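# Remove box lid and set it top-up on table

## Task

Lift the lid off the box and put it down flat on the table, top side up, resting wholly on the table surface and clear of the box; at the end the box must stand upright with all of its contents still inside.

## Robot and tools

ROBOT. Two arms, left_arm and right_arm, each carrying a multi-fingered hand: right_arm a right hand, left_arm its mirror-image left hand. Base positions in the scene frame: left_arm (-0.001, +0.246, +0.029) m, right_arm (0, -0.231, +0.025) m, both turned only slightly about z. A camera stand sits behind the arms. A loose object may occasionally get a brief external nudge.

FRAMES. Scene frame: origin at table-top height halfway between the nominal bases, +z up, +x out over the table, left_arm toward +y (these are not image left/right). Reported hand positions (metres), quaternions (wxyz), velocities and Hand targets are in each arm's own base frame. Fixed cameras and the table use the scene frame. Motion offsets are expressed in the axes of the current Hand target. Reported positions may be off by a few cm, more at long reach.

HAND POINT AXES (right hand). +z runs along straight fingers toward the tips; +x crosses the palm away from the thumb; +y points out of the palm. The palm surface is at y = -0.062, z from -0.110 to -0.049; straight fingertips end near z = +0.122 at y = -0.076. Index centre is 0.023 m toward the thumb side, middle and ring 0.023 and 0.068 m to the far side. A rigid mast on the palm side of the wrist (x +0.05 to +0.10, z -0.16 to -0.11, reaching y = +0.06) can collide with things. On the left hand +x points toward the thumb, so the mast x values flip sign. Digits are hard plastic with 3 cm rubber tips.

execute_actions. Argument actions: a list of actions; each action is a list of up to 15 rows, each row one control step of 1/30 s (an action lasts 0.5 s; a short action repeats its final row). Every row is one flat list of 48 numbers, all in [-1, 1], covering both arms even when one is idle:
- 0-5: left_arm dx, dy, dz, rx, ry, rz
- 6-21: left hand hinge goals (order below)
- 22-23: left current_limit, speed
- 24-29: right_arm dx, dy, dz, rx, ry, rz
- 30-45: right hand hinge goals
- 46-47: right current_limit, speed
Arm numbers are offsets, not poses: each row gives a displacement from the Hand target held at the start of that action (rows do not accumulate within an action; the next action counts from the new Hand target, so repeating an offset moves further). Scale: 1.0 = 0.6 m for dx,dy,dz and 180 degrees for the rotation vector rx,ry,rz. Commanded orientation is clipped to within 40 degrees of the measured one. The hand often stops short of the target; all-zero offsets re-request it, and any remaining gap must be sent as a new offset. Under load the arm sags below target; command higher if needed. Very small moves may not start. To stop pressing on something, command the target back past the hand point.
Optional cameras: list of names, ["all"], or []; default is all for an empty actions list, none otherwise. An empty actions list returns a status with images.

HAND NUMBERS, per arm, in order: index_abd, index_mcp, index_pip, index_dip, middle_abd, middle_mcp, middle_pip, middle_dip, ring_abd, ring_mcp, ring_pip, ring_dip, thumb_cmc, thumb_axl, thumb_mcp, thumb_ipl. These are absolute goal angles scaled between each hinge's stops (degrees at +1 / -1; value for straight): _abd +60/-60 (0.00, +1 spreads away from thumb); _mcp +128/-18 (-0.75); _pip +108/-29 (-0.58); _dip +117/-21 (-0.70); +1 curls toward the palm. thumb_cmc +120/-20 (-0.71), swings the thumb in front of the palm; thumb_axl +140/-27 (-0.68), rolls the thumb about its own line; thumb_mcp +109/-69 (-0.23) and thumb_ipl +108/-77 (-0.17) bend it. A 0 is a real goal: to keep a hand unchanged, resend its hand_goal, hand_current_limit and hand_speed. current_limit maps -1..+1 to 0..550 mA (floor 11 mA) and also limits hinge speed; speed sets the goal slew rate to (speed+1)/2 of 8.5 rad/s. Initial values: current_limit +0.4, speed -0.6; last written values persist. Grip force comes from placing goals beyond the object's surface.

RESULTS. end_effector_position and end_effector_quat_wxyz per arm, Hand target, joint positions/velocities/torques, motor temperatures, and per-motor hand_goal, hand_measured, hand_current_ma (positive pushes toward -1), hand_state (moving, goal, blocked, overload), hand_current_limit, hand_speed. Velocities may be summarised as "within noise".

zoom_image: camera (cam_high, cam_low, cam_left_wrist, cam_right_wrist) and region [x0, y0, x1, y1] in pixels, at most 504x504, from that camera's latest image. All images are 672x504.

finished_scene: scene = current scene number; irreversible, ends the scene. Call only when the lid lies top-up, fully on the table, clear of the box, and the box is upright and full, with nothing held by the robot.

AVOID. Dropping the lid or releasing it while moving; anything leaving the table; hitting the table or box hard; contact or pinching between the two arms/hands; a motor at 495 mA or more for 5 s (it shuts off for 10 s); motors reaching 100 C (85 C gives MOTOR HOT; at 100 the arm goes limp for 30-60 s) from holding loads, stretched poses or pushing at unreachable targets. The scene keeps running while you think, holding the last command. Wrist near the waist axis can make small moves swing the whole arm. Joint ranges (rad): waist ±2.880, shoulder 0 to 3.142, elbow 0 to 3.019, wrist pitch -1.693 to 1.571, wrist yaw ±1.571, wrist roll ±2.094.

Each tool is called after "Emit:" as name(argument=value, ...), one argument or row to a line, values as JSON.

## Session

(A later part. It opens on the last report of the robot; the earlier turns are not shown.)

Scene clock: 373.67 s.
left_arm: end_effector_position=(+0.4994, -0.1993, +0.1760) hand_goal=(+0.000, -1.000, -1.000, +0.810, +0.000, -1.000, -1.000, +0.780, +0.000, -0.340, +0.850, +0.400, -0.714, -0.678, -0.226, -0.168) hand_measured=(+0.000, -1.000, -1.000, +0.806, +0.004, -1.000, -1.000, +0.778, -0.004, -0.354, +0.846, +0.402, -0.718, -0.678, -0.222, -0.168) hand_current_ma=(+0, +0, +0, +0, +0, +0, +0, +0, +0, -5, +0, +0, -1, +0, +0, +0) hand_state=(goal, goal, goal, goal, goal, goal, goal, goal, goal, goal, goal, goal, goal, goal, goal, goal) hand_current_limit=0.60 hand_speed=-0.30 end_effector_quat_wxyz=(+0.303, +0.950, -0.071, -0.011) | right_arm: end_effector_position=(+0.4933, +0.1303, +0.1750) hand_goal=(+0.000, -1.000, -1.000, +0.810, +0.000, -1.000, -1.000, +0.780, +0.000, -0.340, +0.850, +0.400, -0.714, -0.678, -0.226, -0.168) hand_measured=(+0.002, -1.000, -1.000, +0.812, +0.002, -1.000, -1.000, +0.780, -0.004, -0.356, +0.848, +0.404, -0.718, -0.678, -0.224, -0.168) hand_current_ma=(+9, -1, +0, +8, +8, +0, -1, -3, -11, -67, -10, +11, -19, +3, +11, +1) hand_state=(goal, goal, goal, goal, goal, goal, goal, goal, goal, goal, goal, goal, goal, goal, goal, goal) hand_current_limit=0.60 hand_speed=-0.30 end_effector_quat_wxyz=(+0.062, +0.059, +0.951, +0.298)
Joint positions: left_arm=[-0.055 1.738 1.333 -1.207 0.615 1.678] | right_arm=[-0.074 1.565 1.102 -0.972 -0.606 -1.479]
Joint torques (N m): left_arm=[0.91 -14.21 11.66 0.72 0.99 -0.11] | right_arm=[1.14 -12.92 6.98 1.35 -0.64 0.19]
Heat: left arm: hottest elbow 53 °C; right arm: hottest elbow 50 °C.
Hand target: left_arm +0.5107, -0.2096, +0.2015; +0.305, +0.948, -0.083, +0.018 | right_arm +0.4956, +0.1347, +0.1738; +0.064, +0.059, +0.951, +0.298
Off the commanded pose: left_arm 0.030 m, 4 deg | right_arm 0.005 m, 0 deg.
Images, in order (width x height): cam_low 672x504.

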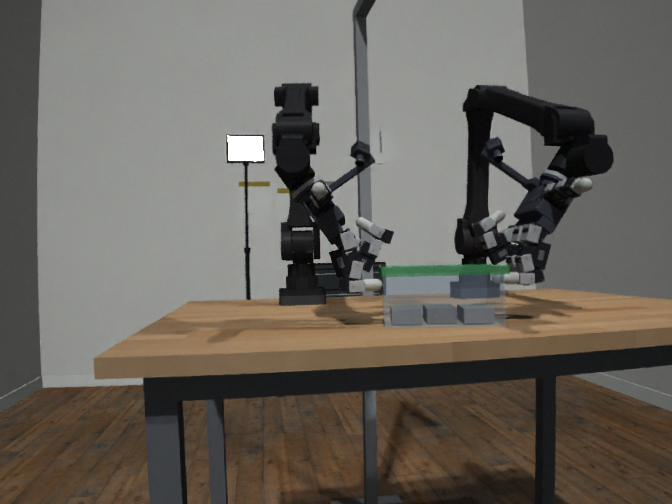

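Emit:
execute_actions(
  actions=[
    [[0,0.0082,0.0057,0,0,0,0,-1,-1,0.81,0,-1,-1,0.78,0,-0.34,0.85,0.4,-0.714,-0.678,-0.226,-0.168,0.7,-0.3,-0.01,0.0253,-0.0075,0,0,0,0,-1,-1,0.81,0,-1,-1,0.78,0,-0.34,0.85,0.4,-0.714,-0.678,-0.226,-0.168,0.7,-0.3]],
    [[0,0.0082,0.0057,0,0,0,0,-1,-1,0.81,0,-1,-1,0.78,0,-0.34,0.85,0.4,-0.714,-0.678,-0.226,-0.168,0.7,-0.3,-0.01,0.0253,-0.0075,0,0,0,0,-1,-1,0.81,0,-1,-1,0.78,0,-0.34,0.85,0.4,-0.714,-0.678,-0.226,-0.168,0.7,-0.3]],
    [[0,0.0109,0.0077,0,0,0,0,-1,-1,0.81,0,-1,-1,0.78,0,-0.34,0.85,0.4,-0.714,-0.678,-0.226,-0.168,0.7,-0.3,0,0.0109,0.0077,0,0,0,0,-1,-1,0.81,0,-1,-1,0.78,0,-0.34,0.85,0.4,-0.714,-0.678,-0.226,-0.168,0.7,-0.3]],
  ],
  cameras=["cam_low"],
)

Emit:
zoom_image(
  camera="cam_low",
  region=[350, 250, 410, 300],
)

Emit:
zoom_image(
  camera="cam_low",
  region=[480, 250, 540, 300],
)

Emit:
zoom_image(
  camera="cam_low",
  region=[370, 300, 430, 340],
)

Scene clock: 376.83 s.
left_arm: end_effector_position=(+0.5028, -0.2034, +0.1757) hand_goal=(+0.000, -1.000, -1.000, +0.810, +0.000, -1.000, -1.000, +0.780, +0.000, -0.340, +0.850, +0.400, -0.714, -0.678, -0.226, -0.168) hand_measured=(+0.000, -1.000, -1.000, +0.806, +0.030, -1.000, -1.000, +0.780, -0.004, -0.354, +0.846, +0.402, -0.718, -0.678, -0.222, -0.168) hand_current_ma=(+0, +0, +0, +0, +14, +0, +0, +0, +0, -5, +0, +0, -1, +0, +0, +0) hand_state=(goal, goal, goal, goal, blocked, goal, goal, goal, goal, goal, goal, goal, goal, goal, goal, goal) hand_current_limit=0.70 hand_speed=-0.30 end_effector_quat_wxyz=(+0.292, +0.954, -0.061, -0.009) | right_arm: end_effector_position=(+0.4986, +0.1361, +0.1742) hand_goal=(+0.000, -1.000, -1.000, +0.810, +0.000, -1.000, -1.000, +0.780, +0.000, -0.340, +0.850, +0.400, -0.714, -0.678, -0.226, -0.168) hand_measured=(-0.006, -1.000, -1.000, +0.816, +0.002, -1.000, -1.000, +0.782, -0.004, -0.356, +0.848, +0.404, -0.718, -0.678, -0.224, -0.168) hand_current_ma=(-17, -1, +0, +27, +9, +0, -1, +10, -11, -67, -10, +11, -19, +3, +11, +1) hand_state=(goal, goal, goal, goal, goal, goal, goal, goal, goal, goal, goal, goal, goal, goal, goal, goal) hand_current_limit=0.70 hand_speed=-0.30 end_effector_quat_wxyz=(+0.047, +0.086, +0.953, +0.288)
Joint positions: left_arm=[-0.067 1.731 1.333 -1.191 0.592 1.636] | right_arm=[-0.051 1.565 1.115 -0.988 -0.579 -1.401]
Joint torques (N m): left_arm=[-1.26 -13.92 10.52 1.21 1.77 -0.14] | right_arm=[3.37 -13.33 10.33 0.76 -1.49 0.17]
Heat: left arm: hottest elbow 52 °C; right arm: hottest elbow 50 °C.
Hand target: left_arm +0.5077, -0.2295, +0.2017; +0.305, +0.948, -0.084, +0.018 | right_arm +0.5095, +0.1604, +0.1996; +0.064, +0.059, +0.951, +0.298
Off the commanded pose: left_arm 0.037 m, 4 deg | right_arm 0.037 m, 4 deg.
Images, in order (width x height): cam_low 672x504.

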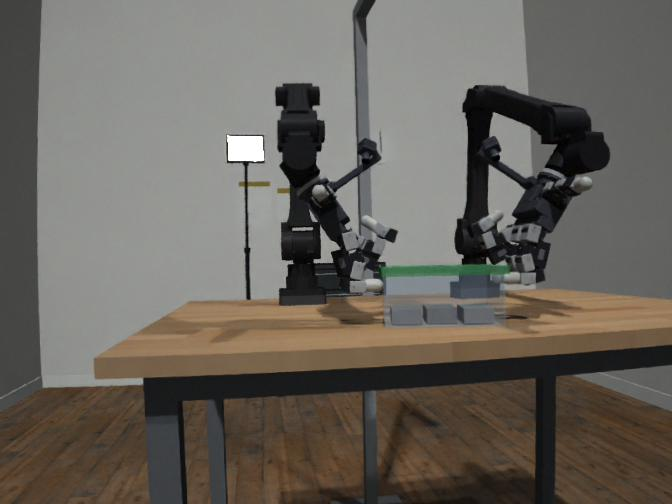

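Scaled by 8.400 from the camera's 672x504 image, which has a finer 960x720 frame.

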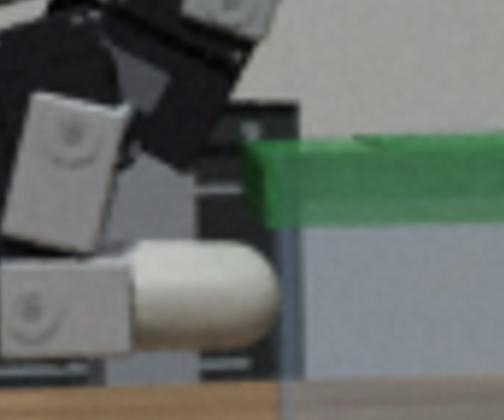

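Scaled by 8.400 from the camera's 672x504 image, which has a finer 960x720 frame.

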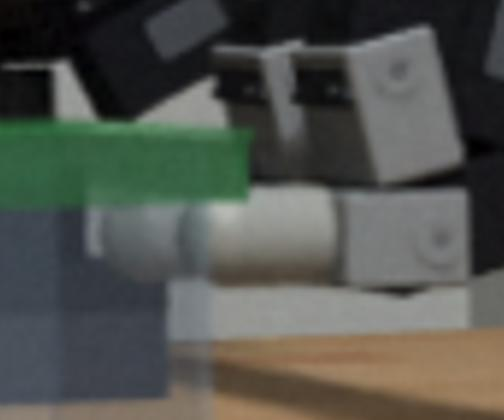

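Scaled by 8.400 from the camera's 672x504 image, which has a finer 960x720 frame.

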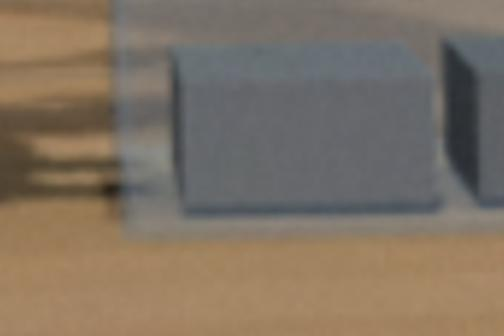

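Emit:
execute_actions(
  actions=[
    [[0,0.0055,-0.004,0,0,0,0,-1,-1,0.81,0,-1,-1,0.78,0,-0.34,0.85,0.4,-0.714,-0.678,-0.226,-0.168,0.8,-0.3,-0.0013,0.014,-0.0125,0,0,0,0,-1,-1,0.81,0,-1,-1,0.78,0,-0.34,0.85,0.4,-0.714,-0.678,-0.226,-0.168,0.8,-0.3]],
    [[0,0.0055,-0.004,0,0,0,0,-1,-1,0.82,0,-1,-1,0.79,0,-0.34,0.85,0.4,-0.714,-0.678,-0.226,-0.168,0.8,-0.3,-0.0013,0.0105,-0.0136,0,0,0,0,-1,-1,0.82,0,-1,-1,0.79,0,-0.34,0.85,0.4,-0.714,-0.678,-0.226,-0.168,0.8,-0.3]],
    [[0.001,0.0095,-0.0136,0,0,0,0,-1,-1,0.82,0,-1,-1,0.79,0,-0.34,0.85,0.4,-0.714,-0.678,-0.226,-0.168,0.8,-0.3,-0.0013,0.0105,-0.0136,0,0,0,0,-1,-1,0.82,0,-1,-1,0.79,0,-0.34,0.85,0.4,-0.714,-0.678,-0.226,-0.168,0.8,-0.3]],
  ],
  cameras=["cam_low"],
)

Emit:
zoom_image(
  camera="cam_low",
  region=[350, 250, 410, 300],
)

Emit:
zoom_image(
  camera="cam_low",
  region=[480, 250, 540, 300],
)

Emit:
zoom_image(
  camera="cam_low",
  region=[370, 300, 430, 340],
)

Scene clock: 380.50 s.
left_arm: end_effector_position=(+0.5017, -0.2042, +0.1768) hand_goal=(+0.000, -1.000, -1.000, +0.820, +0.000, -1.000, -1.000, +0.790, +0.000, -0.340, +0.850, +0.400, -0.714, -0.678, -0.226, -0.168) hand_measured=(+0.000, -1.000, -1.000, +0.816, +0.014, -1.000, -1.000, +0.770, -0.004, -0.354, +0.846, +0.402, -0.718, -0.678, -0.222, -0.168) hand_current_ma=(+0, +0, +0, +0, +3, +0, +0, -8, +0, -5, +0, +0, -1, +0, +0, +0) hand_state=(goal, goal, goal, goal, goal, goal, goal, goal, goal, goal, goal, goal, goal, goal, goal, goal) hand_current_limit=0.80 hand_speed=-0.30 end_effector_quat_wxyz=(+0.288, +0.956, -0.059, -0.010) | right_arm: end_effector_position=(+0.4987, +0.1384, +0.1822) hand_goal=(+0.000, -1.000, -1.000, +0.820, +0.000, -1.000, -1.000, +0.790, +0.000, -0.340, +0.850, +0.400, -0.714, -0.678, -0.226, -0.168) hand_measured=(-0.010, -1.000, -1.000, +0.810, -0.006, -1.000, -1.000, +0.770, -0.004, -0.356, +0.848, +0.404, -0.718, -0.678, -0.224, -0.168) hand_current_ma=(-34, -1, +0, -44, -21, -1, -1, -82, -11, -67, -10, +11, -19, +3, +11, +1) hand_state=(goal, goal, goal, goal, goal, goal, goal, goal, goal, goal, goal, goal, goal, goal, goal, goal) hand_current_limit=0.80 hand_speed=-0.30 end_effector_quat_wxyz=(+0.029, +0.093, +0.955, +0.281)
Joint positions: left_arm=[-0.071 1.725 1.333 -1.196 0.584 1.628] | right_arm=[-0.043 1.565 1.149 -1.054 -0.566 -1.39]
Joint torques (N m): left_arm=[-1.14 -14.33 12.49 0.17 1.98 -0.12] | right_arm=[4.54 -15.15 11.66 -0.02 -2.05 0.09]
Heat: left arm: hottest elbow 52 °C; right arm: hottest elbow 50 °C.
Hand target: left_arm +0.5065, -0.2318, +0.2194; +0.305, +0.948, -0.084, +0.018 | right_arm +0.5096, +0.1638, +0.2312; +0.064, +0.059, +0.951, +0.298
Off the commanded pose: left_arm 0.051 m, 5 deg | right_arm 0.056 m, 6 deg.
Images, in order (width x height): cam_low 672x504.

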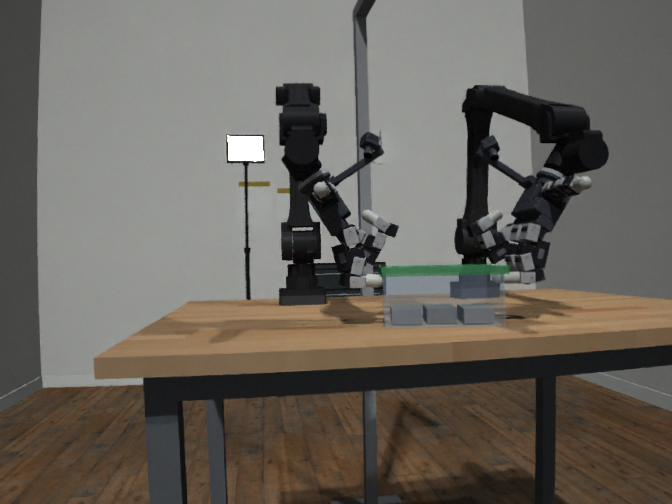

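Scaled by 8.400 from the camera's 672x504 image, which has a finer 960x720 frame.

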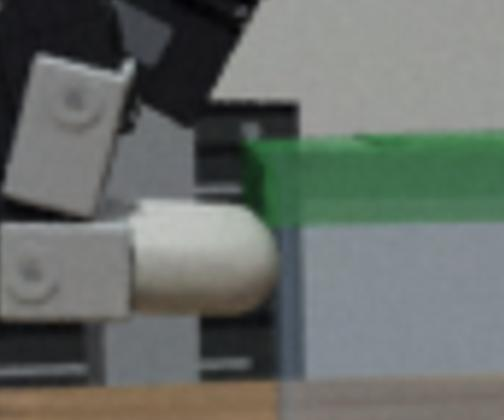

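Scaled by 8.400 from the camera's 672x504 image, which has a finer 960x720 frame.

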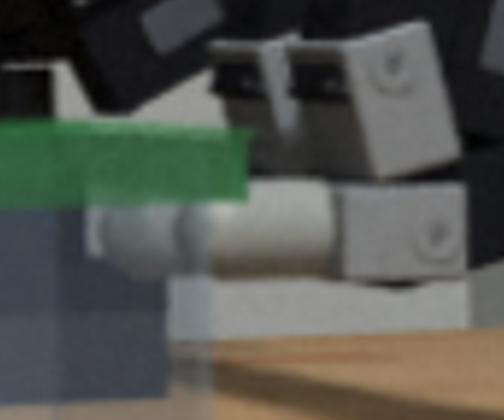

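Scaled by 8.400 from the camera's 672x504 image, which has a finer 960x720 frame.

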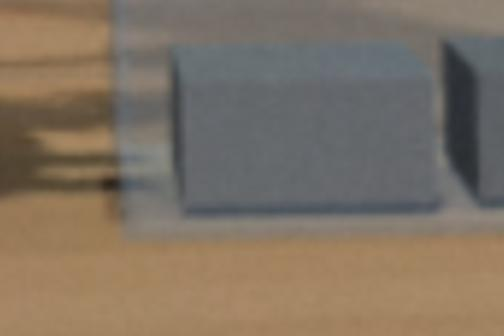

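Emit:
execute_actions(
  actions=[
    [[0.001,0.0125,-0.0113,0,0,0,0,-1,-1,0.83,0,-1,-1,0.8,0,-0.34,0.85,0.4,-0.714,-0.678,-0.226,-0.168,0.8,-0.3,-0.0013,0.0125,-0.0113,0,0,0,0,-1,-1,0.83,0,-1,-1,0.8,0,-0.34,0.85,0.4,-0.714,-0.678,-0.226,-0.168,0.8,-0.3]],
  ],
  cameras=["cam_low"],
)

Emit:
zoom_image(
  camera="cam_low",
  region=[350, 250, 410, 300],
)

Emit:
zoom_image(
  camera="cam_low",
  region=[480, 250, 540, 300],
)

Emit:
zoom_image(
  camera="cam_low",
  region=[370, 300, 430, 340],
)

Scene clock: 382.53 s.
left_arm: end_effector_position=(+0.4997, -0.2045, +0.1787) hand_goal=(+0.000, -1.000, -1.000, +0.830, +0.000, -1.000, -1.000, +0.800, +0.000, -0.340, +0.850, +0.400, -0.714, -0.678, -0.226, -0.168) hand_measured=(+0.000, -1.000, -1.000, +0.826, -0.008, -1.000, -1.000, +0.770, -0.004, -0.354, +0.846, +0.402, -0.718, -0.678, -0.222, -0.168) hand_current_ma=(+0, +0, +0, +0, -1, +0, +0, -18, +0, -5, +0, +0, -1, +0, +0, +0) hand_state=(goal, goal, goal, goal, goal, goal, goal, blocked, goal, goal, goal, goal, goal, goal, goal, goal) hand_current_limit=0.80 hand_speed=-0.30 end_effector_quat_wxyz=(+0.286, +0.956, -0.056, -0.014) | right_arm: end_effector_position=(+0.4983, +0.1395, +0.1835) hand_goal=(+0.000, -1.000, -1.000, +0.830, +0.000, -1.000, -1.000, +0.800, +0.000, -0.340, +0.850, +0.400, -0.714, -0.678, -0.226, -0.168) hand_measured=(-0.010, -1.000, -1.000, +0.812, -0.014, -1.000, -1.000, +0.766, -0.004, -0.356, +0.848, +0.404, -0.718, -0.678, -0.224, -0.168) hand_current_ma=(-34, -1, +0, -79, -49, -1, -1, -149, -11, -67, -10, +11, -19, +3, +11, +1) hand_state=(goal, goal, goal, goal, goal, goal, goal, blocked, goal, goal, goal, goal, goal, goal, goal, goal) hand_current_limit=0.80 hand_speed=-0.30 end_effector_quat_wxyz=(+0.024, +0.094, +0.956, +0.278)
Joint positions: left_arm=[-0.073 1.719 1.333 -1.207 0.58 1.622] | right_arm=[-0.039 1.565 1.158 -1.071 -0.558 -1.386]
Joint torques (N m): left_arm=[-1.79 -15.15 13.79 -0.38 2.13 -0.13] | right_arm=[3.9 -15.91 11.92 -0.1 -2.32 0.06]
Heat: left arm: hottest elbow 52 °C; right arm: hottest elbow 50 °C.
Hand target: left_arm +0.5059, -0.2340, +0.2292; +0.305, +0.948, -0.084, +0.018 | right_arm +0.5098, +0.1662, +0.2411; +0.064, +0.059, +0.951, +0.298
Off the commanded pose: left_arm 0.059 m, 5 deg | right_arm 0.064 m, 7 deg.
Images, in order (width x height): cam_low 672x504.

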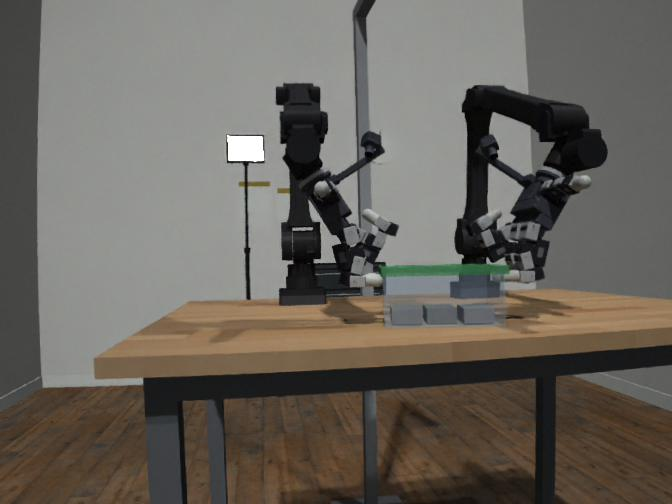

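Scaled by 8.400 from the camera's 672x504 image, which has a finer 960x720 frame.

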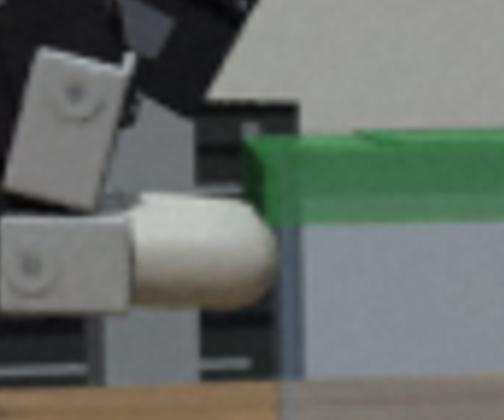

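Scaled by 8.400 from the camera's 672x504 image, which has a finer 960x720 frame.

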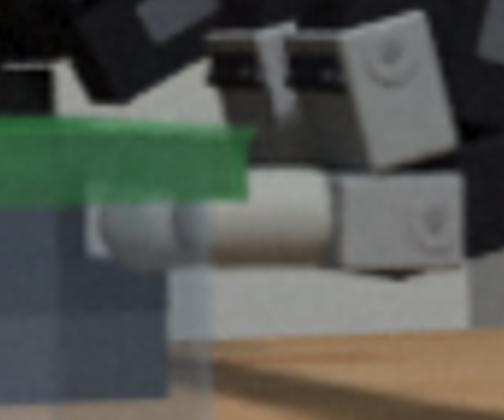

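Scaled by 8.400 from the camera's 672x504 image, which has a finer 960x720 frame.

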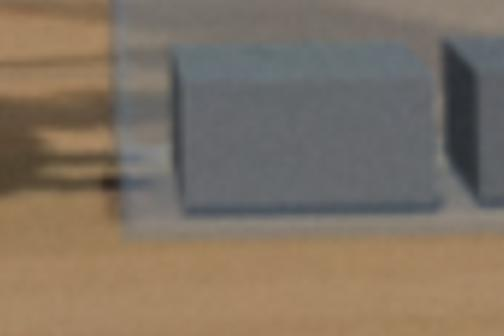

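Emit:
execute_actions(
  actions=[
    [[0.001,0.0125,-0.0113,0,0,0,0,-1,-1,0.85,0,-1,-1,0.81,0,-0.34,0.85,0.4,-0.714,-0.678,-0.226,-0.168,0.8,-0.3,-0.0013,0.0125,-0.0113,0,0,0,0,-1,-1,0.85,0,-1,-1,0.81,0,-0.34,0.85,0.4,-0.714,-0.678,-0.226,-0.168,0.8,-0.3]],
  ],
  cameras=["cam_low"],
)

Emit:
zoom_image(
  camera="cam_low",
  region=[350, 250, 410, 300],
)

Emit:
zoom_image(
  camera="cam_low",
  region=[480, 250, 540, 300],
)

Scene clock: 383.93 s.
left_arm: end_effector_position=(+0.4962, -0.2055, +0.1790) hand_goal=(+0.000, -1.000, -1.000, +0.850, +0.000, -1.000, -1.000, +0.810, +0.000, -0.340, +0.850, +0.400, -0.714, -0.678, -0.226, -0.168) hand_measured=(+0.000, -1.000, -1.000, +0.846, -0.018, -1.000, -1.000, +0.770, -0.004, -0.354, +0.846, +0.402, -0.718, -0.678, -0.222, -0.168) hand_current_ma=(+0, +0, +0, +0, -5, +0, +0, -31, +0, -5, +0, +0, -1, +0, +0, +0) hand_state=(goal, goal, goal, goal, goal, goal, goal, blocked, goal, goal, goal, goal, goal, goal, goal, goal) hand_current_limit=0.80 hand_speed=-0.30 end_effector_quat_wxyz=(+0.284, +0.957, -0.054, -0.022) | right_arm: end_effector_position=(+0.4961, +0.1400, +0.1833) hand_goal=(+0.000, -1.000, -1.000, +0.850, +0.000, -1.000, -1.000, +0.810, +0.000, -0.340, +0.850, +0.400, -0.714, -0.678, -0.226, -0.168) hand_measured=(-0.010, -1.000, -1.000, +0.830, -0.016, -1.000, -1.000, +0.766, -0.004, -0.356, +0.848, +0.404, -0.718, -0.678, -0.224, -0.168) hand_current_ma=(-34, -1, +0, -82, -60, -2, -1, -196, -11, -67, -10, +11, -19, +3, +11, +1) hand_state=(goal, goal, goal, goal, goal, goal, goal, blocked, goal, goal, goal, goal, goal, goal, goal, goal) hand_current_limit=0.80 hand_speed=-0.30 end_effector_quat_wxyz=(+0.015, +0.098, +0.957, +0.274)
Joint positions: left_arm=[-0.076 1.717 1.333 -1.225 0.576 1.618] | right_arm=[-0.036 1.565 1.163 -1.094 -0.551 -1.382]
Joint torques (N m): left_arm=[-1.49 -16.03 14.79 -0.53 2.35 -0.09] | right_arm=[4.37 -16.73 12.62 -0.29 -2.68 0.01]
Heat: left arm: hottest elbow 52 °C; right arm: hottest elbow 51 °C.
Hand target: left_arm +0.5053, -0.2361, +0.2392; +0.305, +0.948, -0.084, +0.018 | right_arm +0.5101, +0.1683, +0.2510; +0.064, +0.059, +0.951, +0.298
Off the commanded pose: left_arm 0.068 m, 6 deg | right_arm 0.075 m, 8 deg.
Images, in order (width x height): cam_low 672x504.

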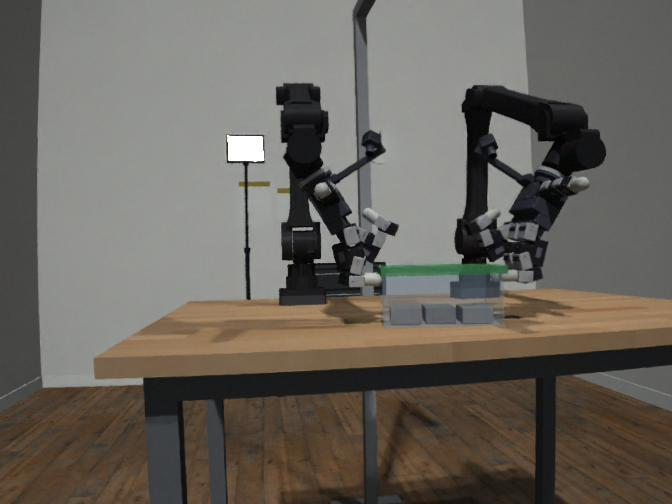

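Scaled by 8.400 from the camera's 672x504 image, which has a finer 960x720 frame.

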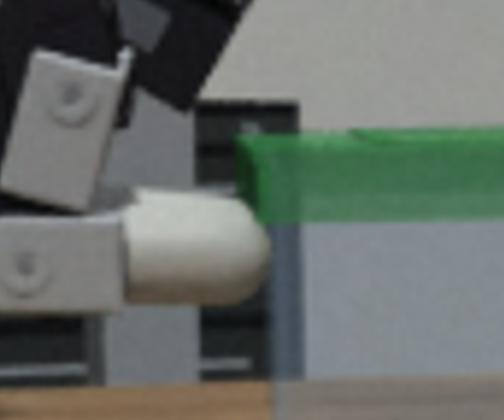

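Scaled by 8.400 from the camera's 672x504 image, which has a finer 960x720 frame.

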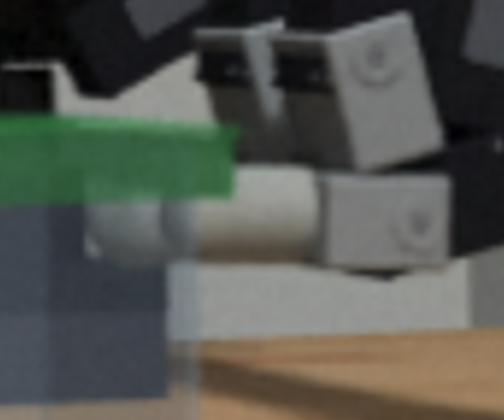

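Emit:
execute_actions(
  actions=[
    [[0.007,0.0105,-0.0124,0,0,0,0,-1,-1,0.86,0,-1,-1,0.82,0,-0.34,0.85,0.4,-0.714,-0.678,-0.226,-0.168,0.8,-0.3,-0.009,0.0105,-0.0124,0,0,0,0,-1,-1,0.86,0,-1,-1,0.82,0,-0.34,0.85,0.4,-0.714,-0.678,-0.226,-0.168,0.8,-0.3]],
  ],
  cameras=["cam_low"],
)

Emit:
zoom_image(
  camera="cam_low",
  region=[350, 250, 410, 300],
)

Emit:
zoom_image(
  camera="cam_low",
  region=[480, 250, 540, 300],
)

Scene clock: 385.70 s.
left_arm: end_effector_position=(+0.4923, -0.2066, +0.1794) hand_goal=(+0.000, -1.000, -1.000, +0.860, +0.000, -1.000, -1.000, +0.820, +0.000, -0.340, +0.850, +0.400, -0.714, -0.678, -0.226, -0.168) hand_measured=(+0.000, -1.000, -1.000, +0.856, -0.018, -1.002, -1.000, +0.768, -0.004, -0.354, +0.846, +0.402, -0.718, -0.678, -0.222, -0.168) hand_current_ma=(+0, +0, +0, +0, -5, +0, +0, -48, +0, -5, +0, +0, -1, +0, +0, +0) hand_state=(goal, goal, goal, goal, goal, goal, goal, blocked, goal, goal, goal, goal, goal, goal, goal, goal) hand_current_limit=0.80 hand_speed=-0.30 end_effector_quat_wxyz=(+0.281, +0.958, -0.052, -0.034) | right_arm: end_effector_position=(+0.4932, +0.1401, +0.1838) hand_goal=(+0.000, -1.000, -1.000, +0.860, +0.000, -1.000, -1.000, +0.820, +0.000, -0.340, +0.850, +0.400, -0.714, -0.678, -0.226, -0.168) hand_measured=(-0.010, -1.000, -1.000, +0.836, -0.018, -1.000, -1.000, +0.756, -0.004, -0.356, +0.848, +0.404, -0.718, -0.678, -0.224, -0.168) hand_current_ma=(-34, -1, +0, -106, -64, -3, -1, -295, -11, -67, -10, +11, -19, +3, +11, +1) hand_state=(goal, goal, goal, blocked, goal, goal, goal, blocked, goal, goal, goal, goal, goal, goal, goal, goal) hand_current_limit=0.80 hand_speed=-0.30 end_effector_quat_wxyz=(+0.004, +0.101, +0.958, +0.269)
Joint positions: left_arm=[-0.08 1.717 1.337 -1.252 0.571 1.616] | right_arm=[-0.034 1.565 1.172 -1.125 -0.543 -1.381]
Joint torques (N m): left_arm=[-1.73 -15.74 16.28 -0.38 2.53 -0.11] | right_arm=[3.96 -17.73 14.04 -0.01 -2.98 0.06]
Heat: left arm: hottest elbow 52 °C; right arm: hottest elbow 51 °C.
Hand target: left_arm +0.5085, -0.2374, +0.2491; +0.305, +0.948, -0.084, +0.018 | right_arm +0.5148, +0.1684, +0.2613; +0.064, +0.059, +0.951, +0.298
Off the commanded pose: left_arm 0.078 m, 8 deg | right_arm 0.085 m, 9 deg.
Images, in order (width x height): cam_low 672x504.

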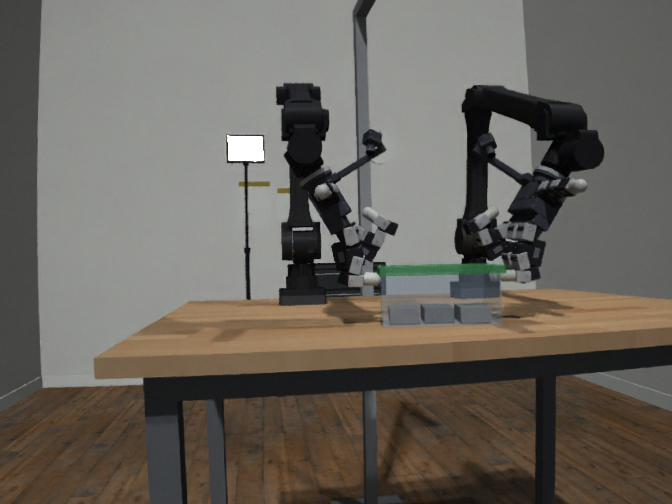

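Scaled by 8.400 from the camera's 672x504 image, which has a finer 960x720 frame.

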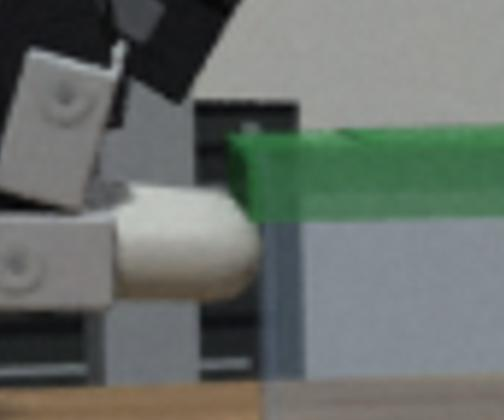

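Scaled by 8.400 from the camera's 672x504 image, which has a finer 960x720 frame.

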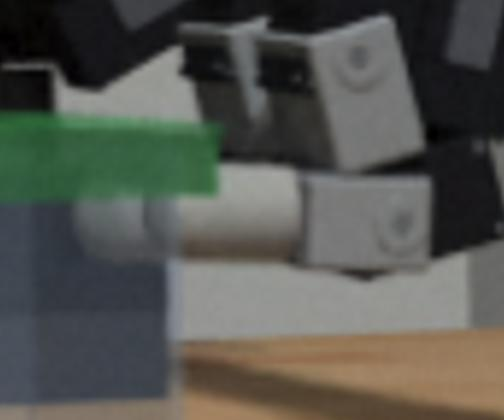

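Emit:
zoom_image(
  camera="cam_low",
  region=[370, 300, 430, 340],
)

Emit:
zoom_image(
  camera="cam_low",
  region=[450, 300, 510, 340],
)

Scaled by 8.400 from the camera's 672x504 image, which has a finer 960x720 frame.

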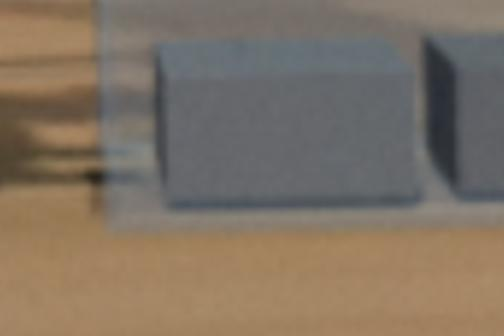

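Scaled by 8.400 from the camera's 672x504 image, which has a finer 960x720 frame.

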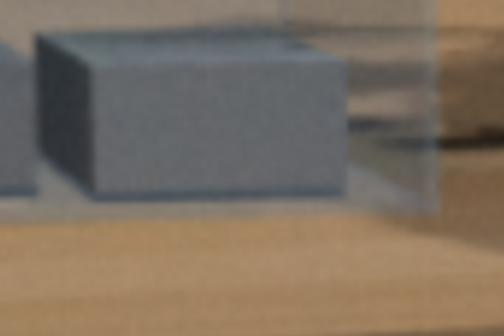

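Emit:
execute_actions(
  actions=[
    [[0.007,0.0105,-0.0124,0,0,0,0,-1,-1,0.9,0,-1,-1,0.82,0,-0.34,0.85,0.4,-0.714,-0.678,-0.226,-0.168,0.75,-0.3,-0.009,0.0105,-0.0124,0,0,0,0,-1,-1,0.91,0,-1,-1,0.82,0,-0.34,0.85,0.4,-0.714,-0.678,-0.226,-0.168,0.75,-0.3]],
  ],
  cameras=["cam_low"],
)

Emit:
zoom_image(
  camera="cam_low",
  region=[350, 250, 410, 300],
)

Emit:
zoom_image(
  camera="cam_low",
  region=[480, 250, 540, 300],
)

Scene clock: 392.13 s.
left_arm: end_effector_position=(+0.4926, -0.2058, +0.1806) hand_goal=(+0.000, -1.000, -1.000, +0.900, +0.000, -1.000, -1.000, +0.820, +0.000, -0.340, +0.850, +0.400, -0.714, -0.678, -0.226, -0.168) hand_measured=(+0.000, -1.000, -1.000, +0.892, -0.018, -1.002, -1.000, +0.760, -0.004, -0.354, +0.846, +0.402, -0.718, -0.678, -0.222, -0.168) hand_current_ma=(+0, +0, +0, -2, -5, +0, +0, -65, +0, -5, +0, +0, -1, +0, +0, +0) hand_state=(goal, goal, goal, goal, goal, goal, goal, blocked, goal, goal, goal, goal, goal, goal, goal, goal) hand_current_limit=0.75 hand_speed=-0.30 end_effector_quat_wxyz=(+0.273, +0.960, -0.045, -0.041) | right_arm: end_effector_position=(+0.4978, +0.1393, +0.1968) hand_goal=(+0.000, -1.000, -1.000, +0.910, +0.000, -1.000, -1.000, +0.820, +0.000, -0.340, +0.850, +0.400, -0.714, -0.678, -0.226, -0.168) hand_measured=(-0.004, -1.000, -1.000, +0.906, +0.004, -1.002, -1.000, +0.754, -0.004, -0.356, +0.848, +0.404, -0.718, -0.678, -0.224, -0.168) hand_current_ma=(-14, -1, +0, -13, +15, -6, -2, -297, -11, -67, -10, +11, -19, +3, +11, +1) hand_state=(goal, goal, goal, goal, goal, goal, goal, blocked, goal, goal, goal, goal, goal, goal, goal, goal) hand_current_limit=0.75 hand_speed=-0.30 end_effector_quat_wxyz=(+0.001, +0.102, +0.959, +0.265)
Joint positions: left_arm=[-0.082 1.717 1.349 -1.275 0.555 1.604] | right_arm=[-0.034 1.565 1.213 -1.173 -0.535 -1.38]
Joint torques (N m): left_arm=[-1.61 -16.03 17.58 -0.69 3.1 0.01] | right_arm=[4.25 -17.67 13.33 0.36 -3.35 0.05]
Motor temperatures (°C): left_arm=[38 42 54 33 43 32] | right_arm=[34 38 51 33 42 31]
Heat: left arm: hottest elbow 54 °C; right arm: hottest elbow 51 °C.
Hand target: left_arm +0.5118, -0.2388, +0.2593; +0.305, +0.948, -0.084, +0.018 | right_arm +0.5193, +0.1687, +0.2714; +0.064, +0.059, +0.951, +0.298
Off the commanded pose: left_arm 0.087 m, 9 deg | right_arm 0.083 m, 10 deg.
Images, in order (width x height): cam_low 672x504.

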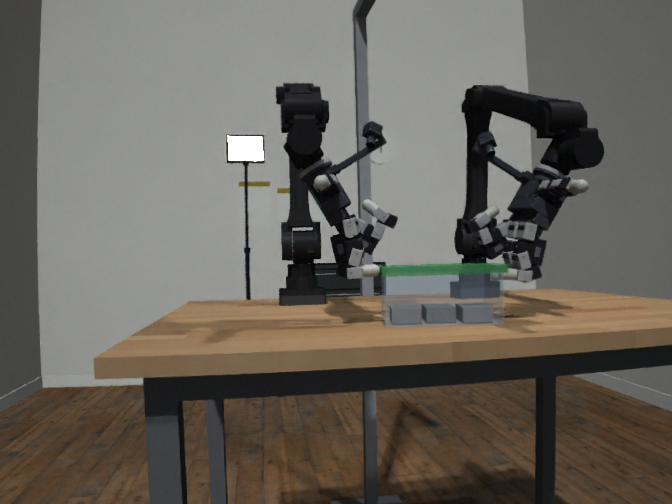

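Scaled by 8.400 from the camera's 672x504 image, which has a finer 960x720 frame.

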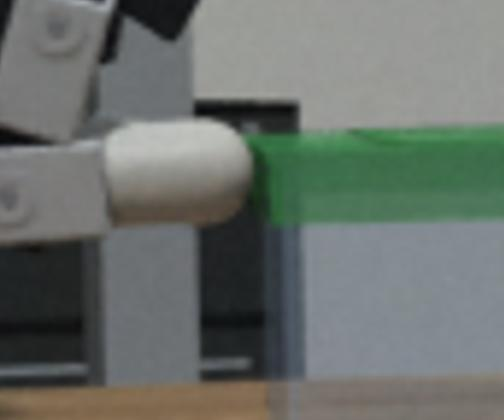

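Scaled by 8.400 from the camera's 672x504 image, which has a finer 960x720 frame.

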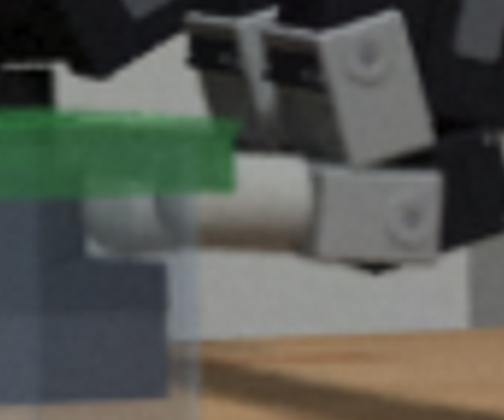

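Emit:
execute_actions(
  actions=[
    [[-0.0078,-0.0527,0.0744,0,0,0,0,-1,-1,0.83,0,-1,-1,0.79,0,-0.34,0.85,0.4,-0.714,-0.678,-0.226,-0.168,0.5,-0.3,0.0079,-0.0527,0.0748,0,0,0,0,-1,-1,0.83,0,-1,-1,0.79,0,-0.34,0.85,0.4,-0.714,-0.678,-0.226,-0.168,0.5,-0.3]],
    [[-0.0063,-0.0433,-0.0045,0,0,0,0,-1,-1,0.83,0,-1,-1,0.79,0,-0.34,0.85,0.4,-0.714,-0.678,-0.226,-0.168,0.5,-0.3,0.0071,-0.0467,-0.0019,0,0,0,0,-1,-1,0.83,0,-1,-1,0.79,0,-0.34,0.85,0.4,-0.714,-0.678,-0.226,-0.168,0.5,-0.3]],
    [[-0.0063,-0.0433,-0.0045,0,0,0,0,-1,-1,0.83,0,-1,-1,0.79,0,-0.34,0.85,0.4,-0.714,-0.678,-0.226,-0.168,0.5,-0.3,0.0071,-0.0467,-0.0019,0,0,0,0,-1,-1,0.83,0,-1,-1,0.79,0,-0.34,0.85,0.4,-0.714,-0.678,-0.226,-0.168,0.5,-0.3]],
    [[-0.0063,-0.0433,-0.0045,0,0,0,0,-1,-1,0.83,0,-1,-1,0.79,0,-0.34,0.85,0.4,-0.714,-0.678,-0.226,-0.168,0.5,-0.3,0.0071,-0.0467,-0.0019,0,0,0,0,-1,-1,0.83,0,-1,-1,0.79,0,-0.34,0.85,0.4,-0.714,-0.678,-0.226,-0.168,0.5,-0.3]],
  ],
  cameras=["all"],
)

Emit:
zoom_image(
  camera="cam_low",
  region=[350, 240, 540, 340],
)

Emit:
zoom_image(
  camera="cam_high",
  region=[250, 150, 410, 280],
)

Scene clock: 403.13 s.
left_arm: end_effector_position=(+0.5152, -0.1695, +0.1682) hand_goal=(+0.000, -1.000, -1.000, +0.830, +0.000, -1.000, -1.000, +0.790, +0.000, -0.340, +0.850, +0.400, -0.714, -0.678, -0.226, -0.168) hand_measured=(+0.004, -1.000, -1.000, +0.826, +0.004, -1.000, -1.000, +0.786, -0.004, -0.354, +0.846, +0.402, -0.718, -0.678, -0.222, -0.168) hand_current_ma=(+0, +0, +0, +0, +0, +0, +0, +0, +0, -5, +0, +0, -1, +0, +0, +0) hand_state=(goal, goal, goal, goal, goal, goal, goal, goal, goal, goal, goal, goal, goal, goal, goal, goal) hand_current_limit=0.50 hand_speed=-0.30 end_effector_quat_wxyz=(+0.305, +0.949, -0.077, +0.017) | right_arm: end_effector_position=(+0.4966, +0.1024, +0.1733) hand_goal=(+0.000, -1.000, -1.000, +0.830, +0.000, -1.000, -1.000, +0.790, +0.000, -0.340, +0.850, +0.400, -0.714, -0.678, -0.226, -0.168) hand_measured=(-0.004, -1.000, -1.000, +0.832, +0.002, -1.000, -1.000, +0.792, -0.004, -0.356, +0.848, +0.402, -0.718, -0.678, -0.224, -0.168) hand_current_ma=(-10, -1, +0, +8, +10, -1, -1, +9, -11, -66, -10, +11, -19, +3, +11, +1) hand_state=(goal, goal, goal, goal, goal, goal, goal, goal, goal, goal, goal, goal, goal, goal, goal, goal) hand_current_limit=0.50 hand_speed=-0.30 end_effector_quat_wxyz=(+0.059, +0.064, +0.951, +0.297)
Joint positions: left_arm=[0.006 1.765 1.344 -1.171 0.62 1.746] | right_arm=[-0.135 1.587 1.127 -1.019 -0.61 -1.543]
Joint torques (N m): left_arm=[1.96 -11.4 7.91 0.68 0.74 0.15] | right_arm=[-0.32 -12.98 7.3 1.2 -0.82 -0.08]
Motor temperatures (°C): left_arm=[38 42 57 33 47 32] | right_arm=[34 38 51 33 46 31]
Heat: left arm: hottest elbow 57 °C; right arm: hottest elbow 51 °C.
Hand target: left_arm +0.5140, -0.1700, +0.1651; +0.305, +0.948, -0.083, +0.018 | right_arm +0.5001, +0.1002, +0.1695; +0.064, +0.059, +0.951, +0.298
Off the commanded pose: left_arm 0.003 m, 1 deg | right_arm 0.006 m, 1 deg.
camera_calibration:
cam_left_wrist: T_world_to_cam=[[-0.629045, 0.634183, -0.449571, 0.481031], [0.544098, 0.772236, 0.32804, -0.250305], [0.555212, -0.0382586, -0.830829, -0.0277115], [0, 0, 0, 1]] pos_world=[0.454167, -0.112828, 0.275344]
cam_right_wrist: T_world_to_cam=[[0.817843, 0.426145, 0.386697, -0.479836], [0.321786, -0.895791, 0.306614, -0.165447], [0.477061, -0.126328, -0.869744, 0.0511048], [0, 0, 0, 1]] pos_world=[0.421288, 0.0627299, 0.280727]

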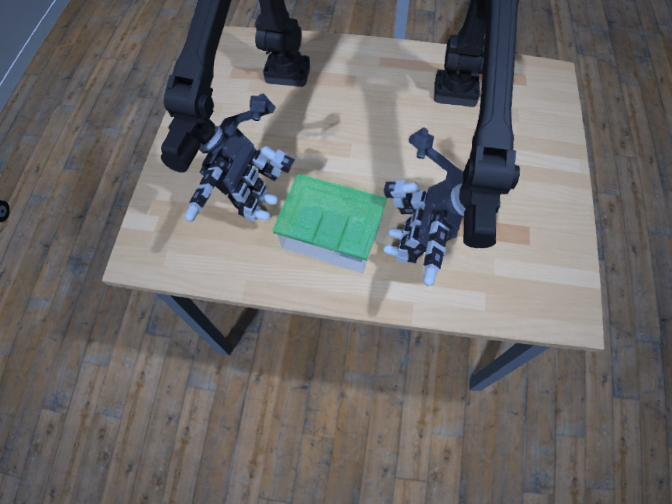

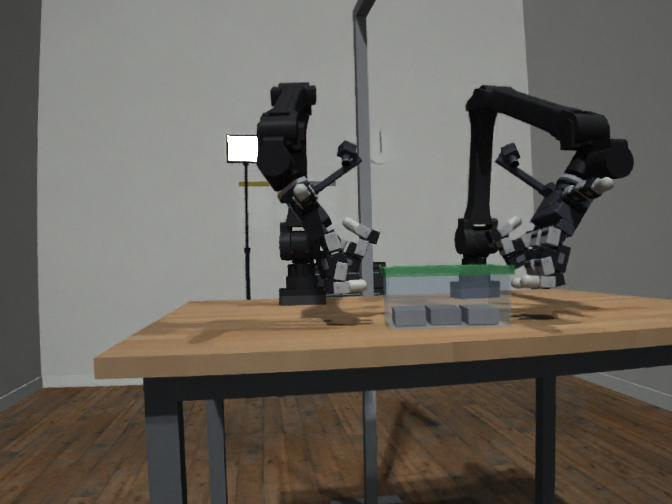

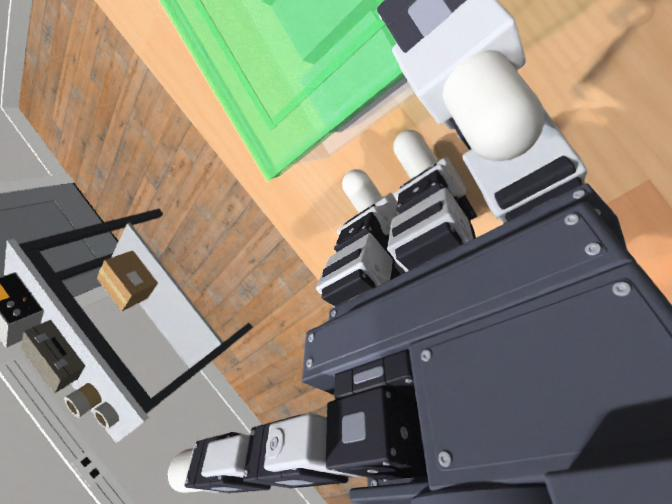

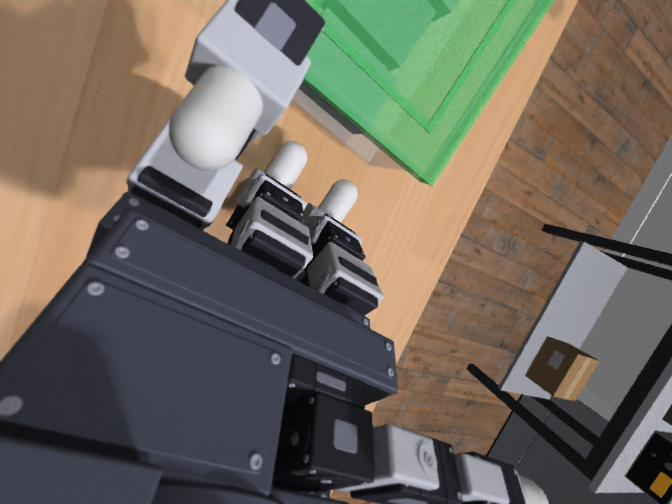

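Scaled by 2.653 from the camera's 672x504 image, which has a finer 960x720 frame.

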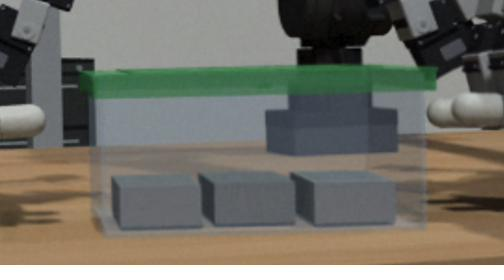

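Scaled by 3.150 from the camera's 672x504 image, which has a finer 960x720 frame.

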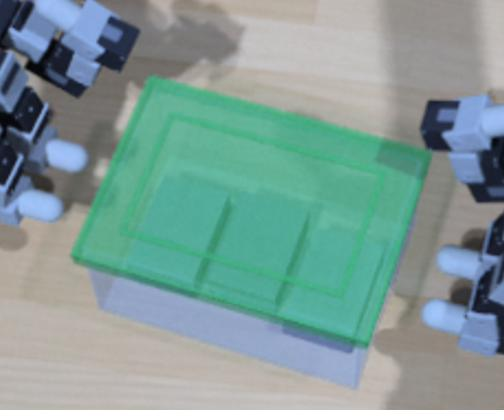

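Emit:
execute_actions(
  actions=[],
)

Emit:
zoom_image(
  camera="cam_low",
  region=[280, 200, 600, 360],
)

Emit:
zoom_image(
  camera="cam_high",
  region=[220, 130, 440, 295],
)

Scene clock: 415.23 s.
left_arm: end_effector_position=(+0.5152, -0.1695, +0.1682) hand_goal=(+0.000, -1.000, -1.000, +0.830, +0.000, -1.000, -1.000, +0.790, +0.000, -0.340, +0.850, +0.400, -0.714, -0.678, -0.226, -0.168) hand_measured=(+0.004, -1.000, -1.000, +0.826, +0.004, -1.000, -1.000, +0.786, -0.004, -0.354, +0.846, +0.402, -0.718, -0.678, -0.222, -0.168) hand_current_ma=(+0, +0, +0, +0, +0, +0, +0, +0, +0, -5, +0, +0, -1, +0, +0, +0) hand_state=(goal, goal, goal, goal, goal, goal, goal, goal, goal, goal, goal, goal, goal, goal, goal, goal) hand_current_limit=0.50 hand_speed=-0.30 end_effector_quat_wxyz=(+0.305, +0.949, -0.077, +0.017) | right_arm: end_effector_position=(+0.4965, +0.1024, +0.1733) hand_goal=(+0.000, -1.000, -1.000, +0.830, +0.000, -1.000, -1.000, +0.790, +0.000, -0.340, +0.850, +0.400, -0.714, -0.678, -0.226, -0.168) hand_measured=(-0.004, -1.000, -1.000, +0.832, +0.002, -1.000, -1.000, +0.792, -0.004, -0.356, +0.848, +0.402, -0.718, -0.678, -0.224, -0.168) hand_current_ma=(-10, -1, +0, +8, +10, -1, -1, +9, -11, -66, -10, +11, -19, +3, +11, +1) hand_state=(goal, goal, goal, goal, goal, goal, goal, goal, goal, goal, goal, goal, goal, goal, goal, goal) hand_current_limit=0.50 hand_speed=-0.30 end_effector_quat_wxyz=(+0.060, +0.063, +0.951, +0.297)
Joint positions: left_arm=[0.006 1.765 1.344 -1.171 0.62 1.746] | right_arm=[-0.135 1.587 1.127 -1.019 -0.61 -1.544]
Joint velocities: within noise
Joint torques (N m): left_arm=[1.9 -11.75 7.84 0.49 0.78 0.11] | right_arm=[-0.21 -12.45 6.95 1.1 -0.84 -0.07]
Motor temperatures (°C): left_arm=[38 42 55 33 43 32] | right_arm=[34 38 50 33 43 31]
Heat: left arm: hottest elbow 55 °C; right arm: hottest elbow 50 °C.
Hand target: left_arm +0.5140, -0.1700, +0.1651; +0.305, +0.948, -0.084, +0.018 | right_arm +0.5001, +0.1002, +0.1695; +0.064, +0.059, +0.951, +0.298
Off the commanded pose: left_arm 0.003 m, 1 deg | right_arm 0.006 m, 1 deg.
camera_calibration:
cam_left_wrist: T_world_to_cam=[[-0.628494, 0.634531, -0.449851, 0.480834], [0.54444, 0.77193, 0.32819, -0.250613], [0.5555, -0.0386518, -0.830618, -0.0279404], [0, 0, 0, 1]] pos_world=[0.454166, -0.112728, 0.275345]
cam_right_wrist: T_world_to_cam=[[0.817386, 0.426732, 0.387014, -0.47969], [0.322239, -0.895541, 0.306869, -0.165693], [0.477538, -0.126119, -0.869512, 0.050874], [0, 0, 0, 1]] pos_world=[0.421191, 0.0627312, 0.280728]

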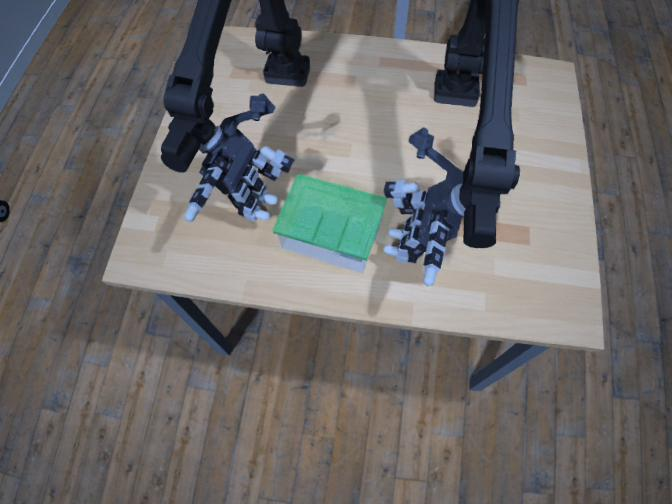

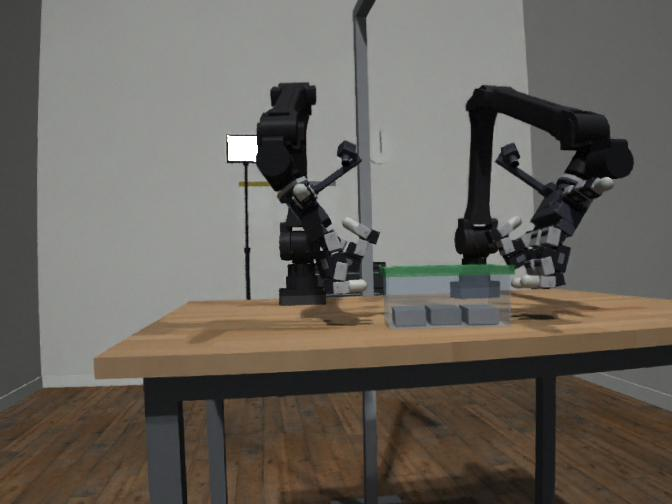

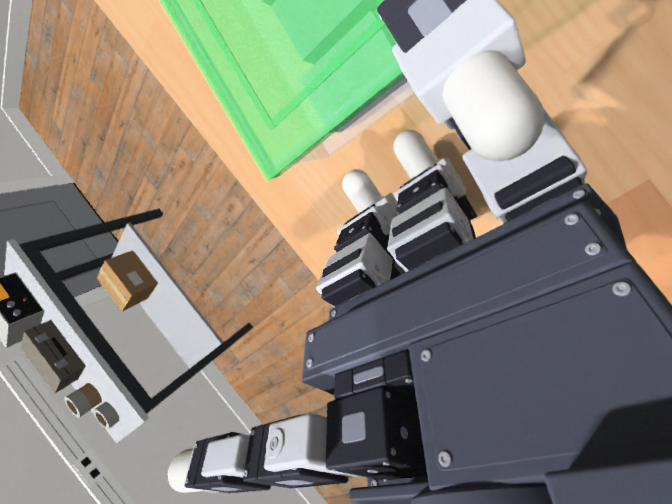

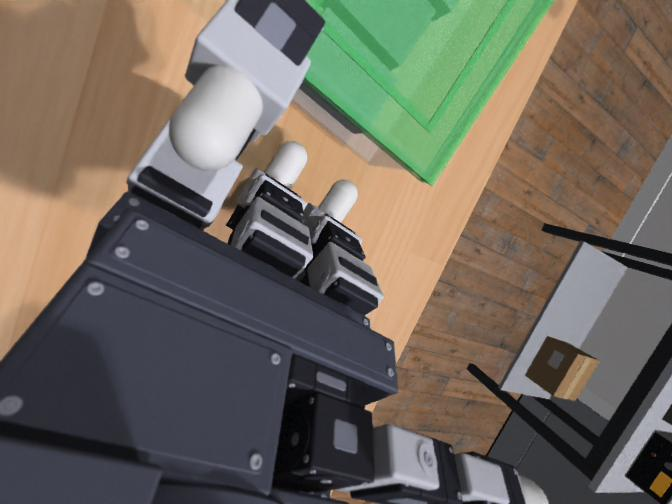

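Scaled by 1.575 from the camera's 672x504 image, which has a finer 960x720 frame.

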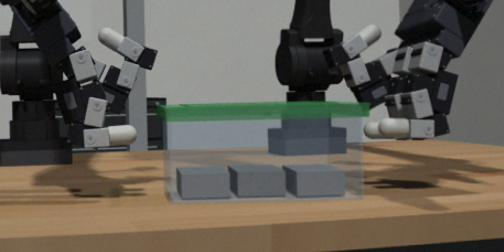

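Scaled by 2.291 from the camera's 672x504 image, which has a finer 960x720 frame.

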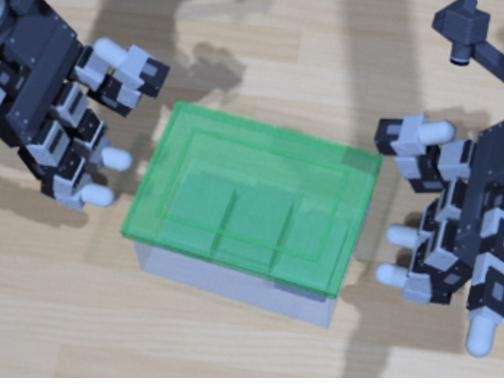

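Emit:
zoom_image(
  camera="cam_left_wrist",
  region=[220, 40, 460, 220],
)

Emit:
zoom_image(
  camera="cam_right_wrist",
  region=[250, 40, 490, 220],
)

Scaled by 2.100 from the camera's 672x504 image, which has a finer 960x720 frame.

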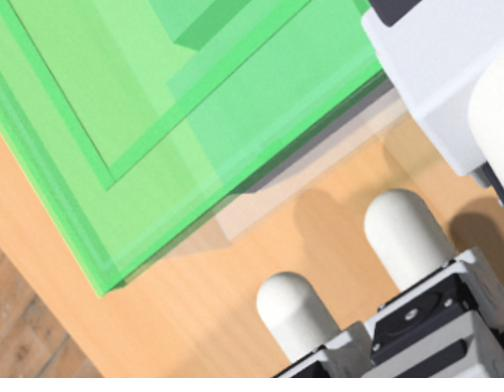

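Scaled by 2.100 from the camera's 672x504 image, which has a finer 960x720 frame.

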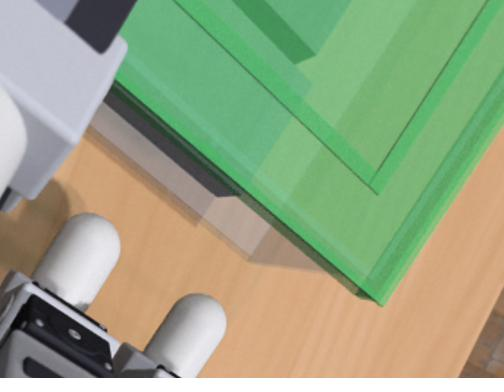

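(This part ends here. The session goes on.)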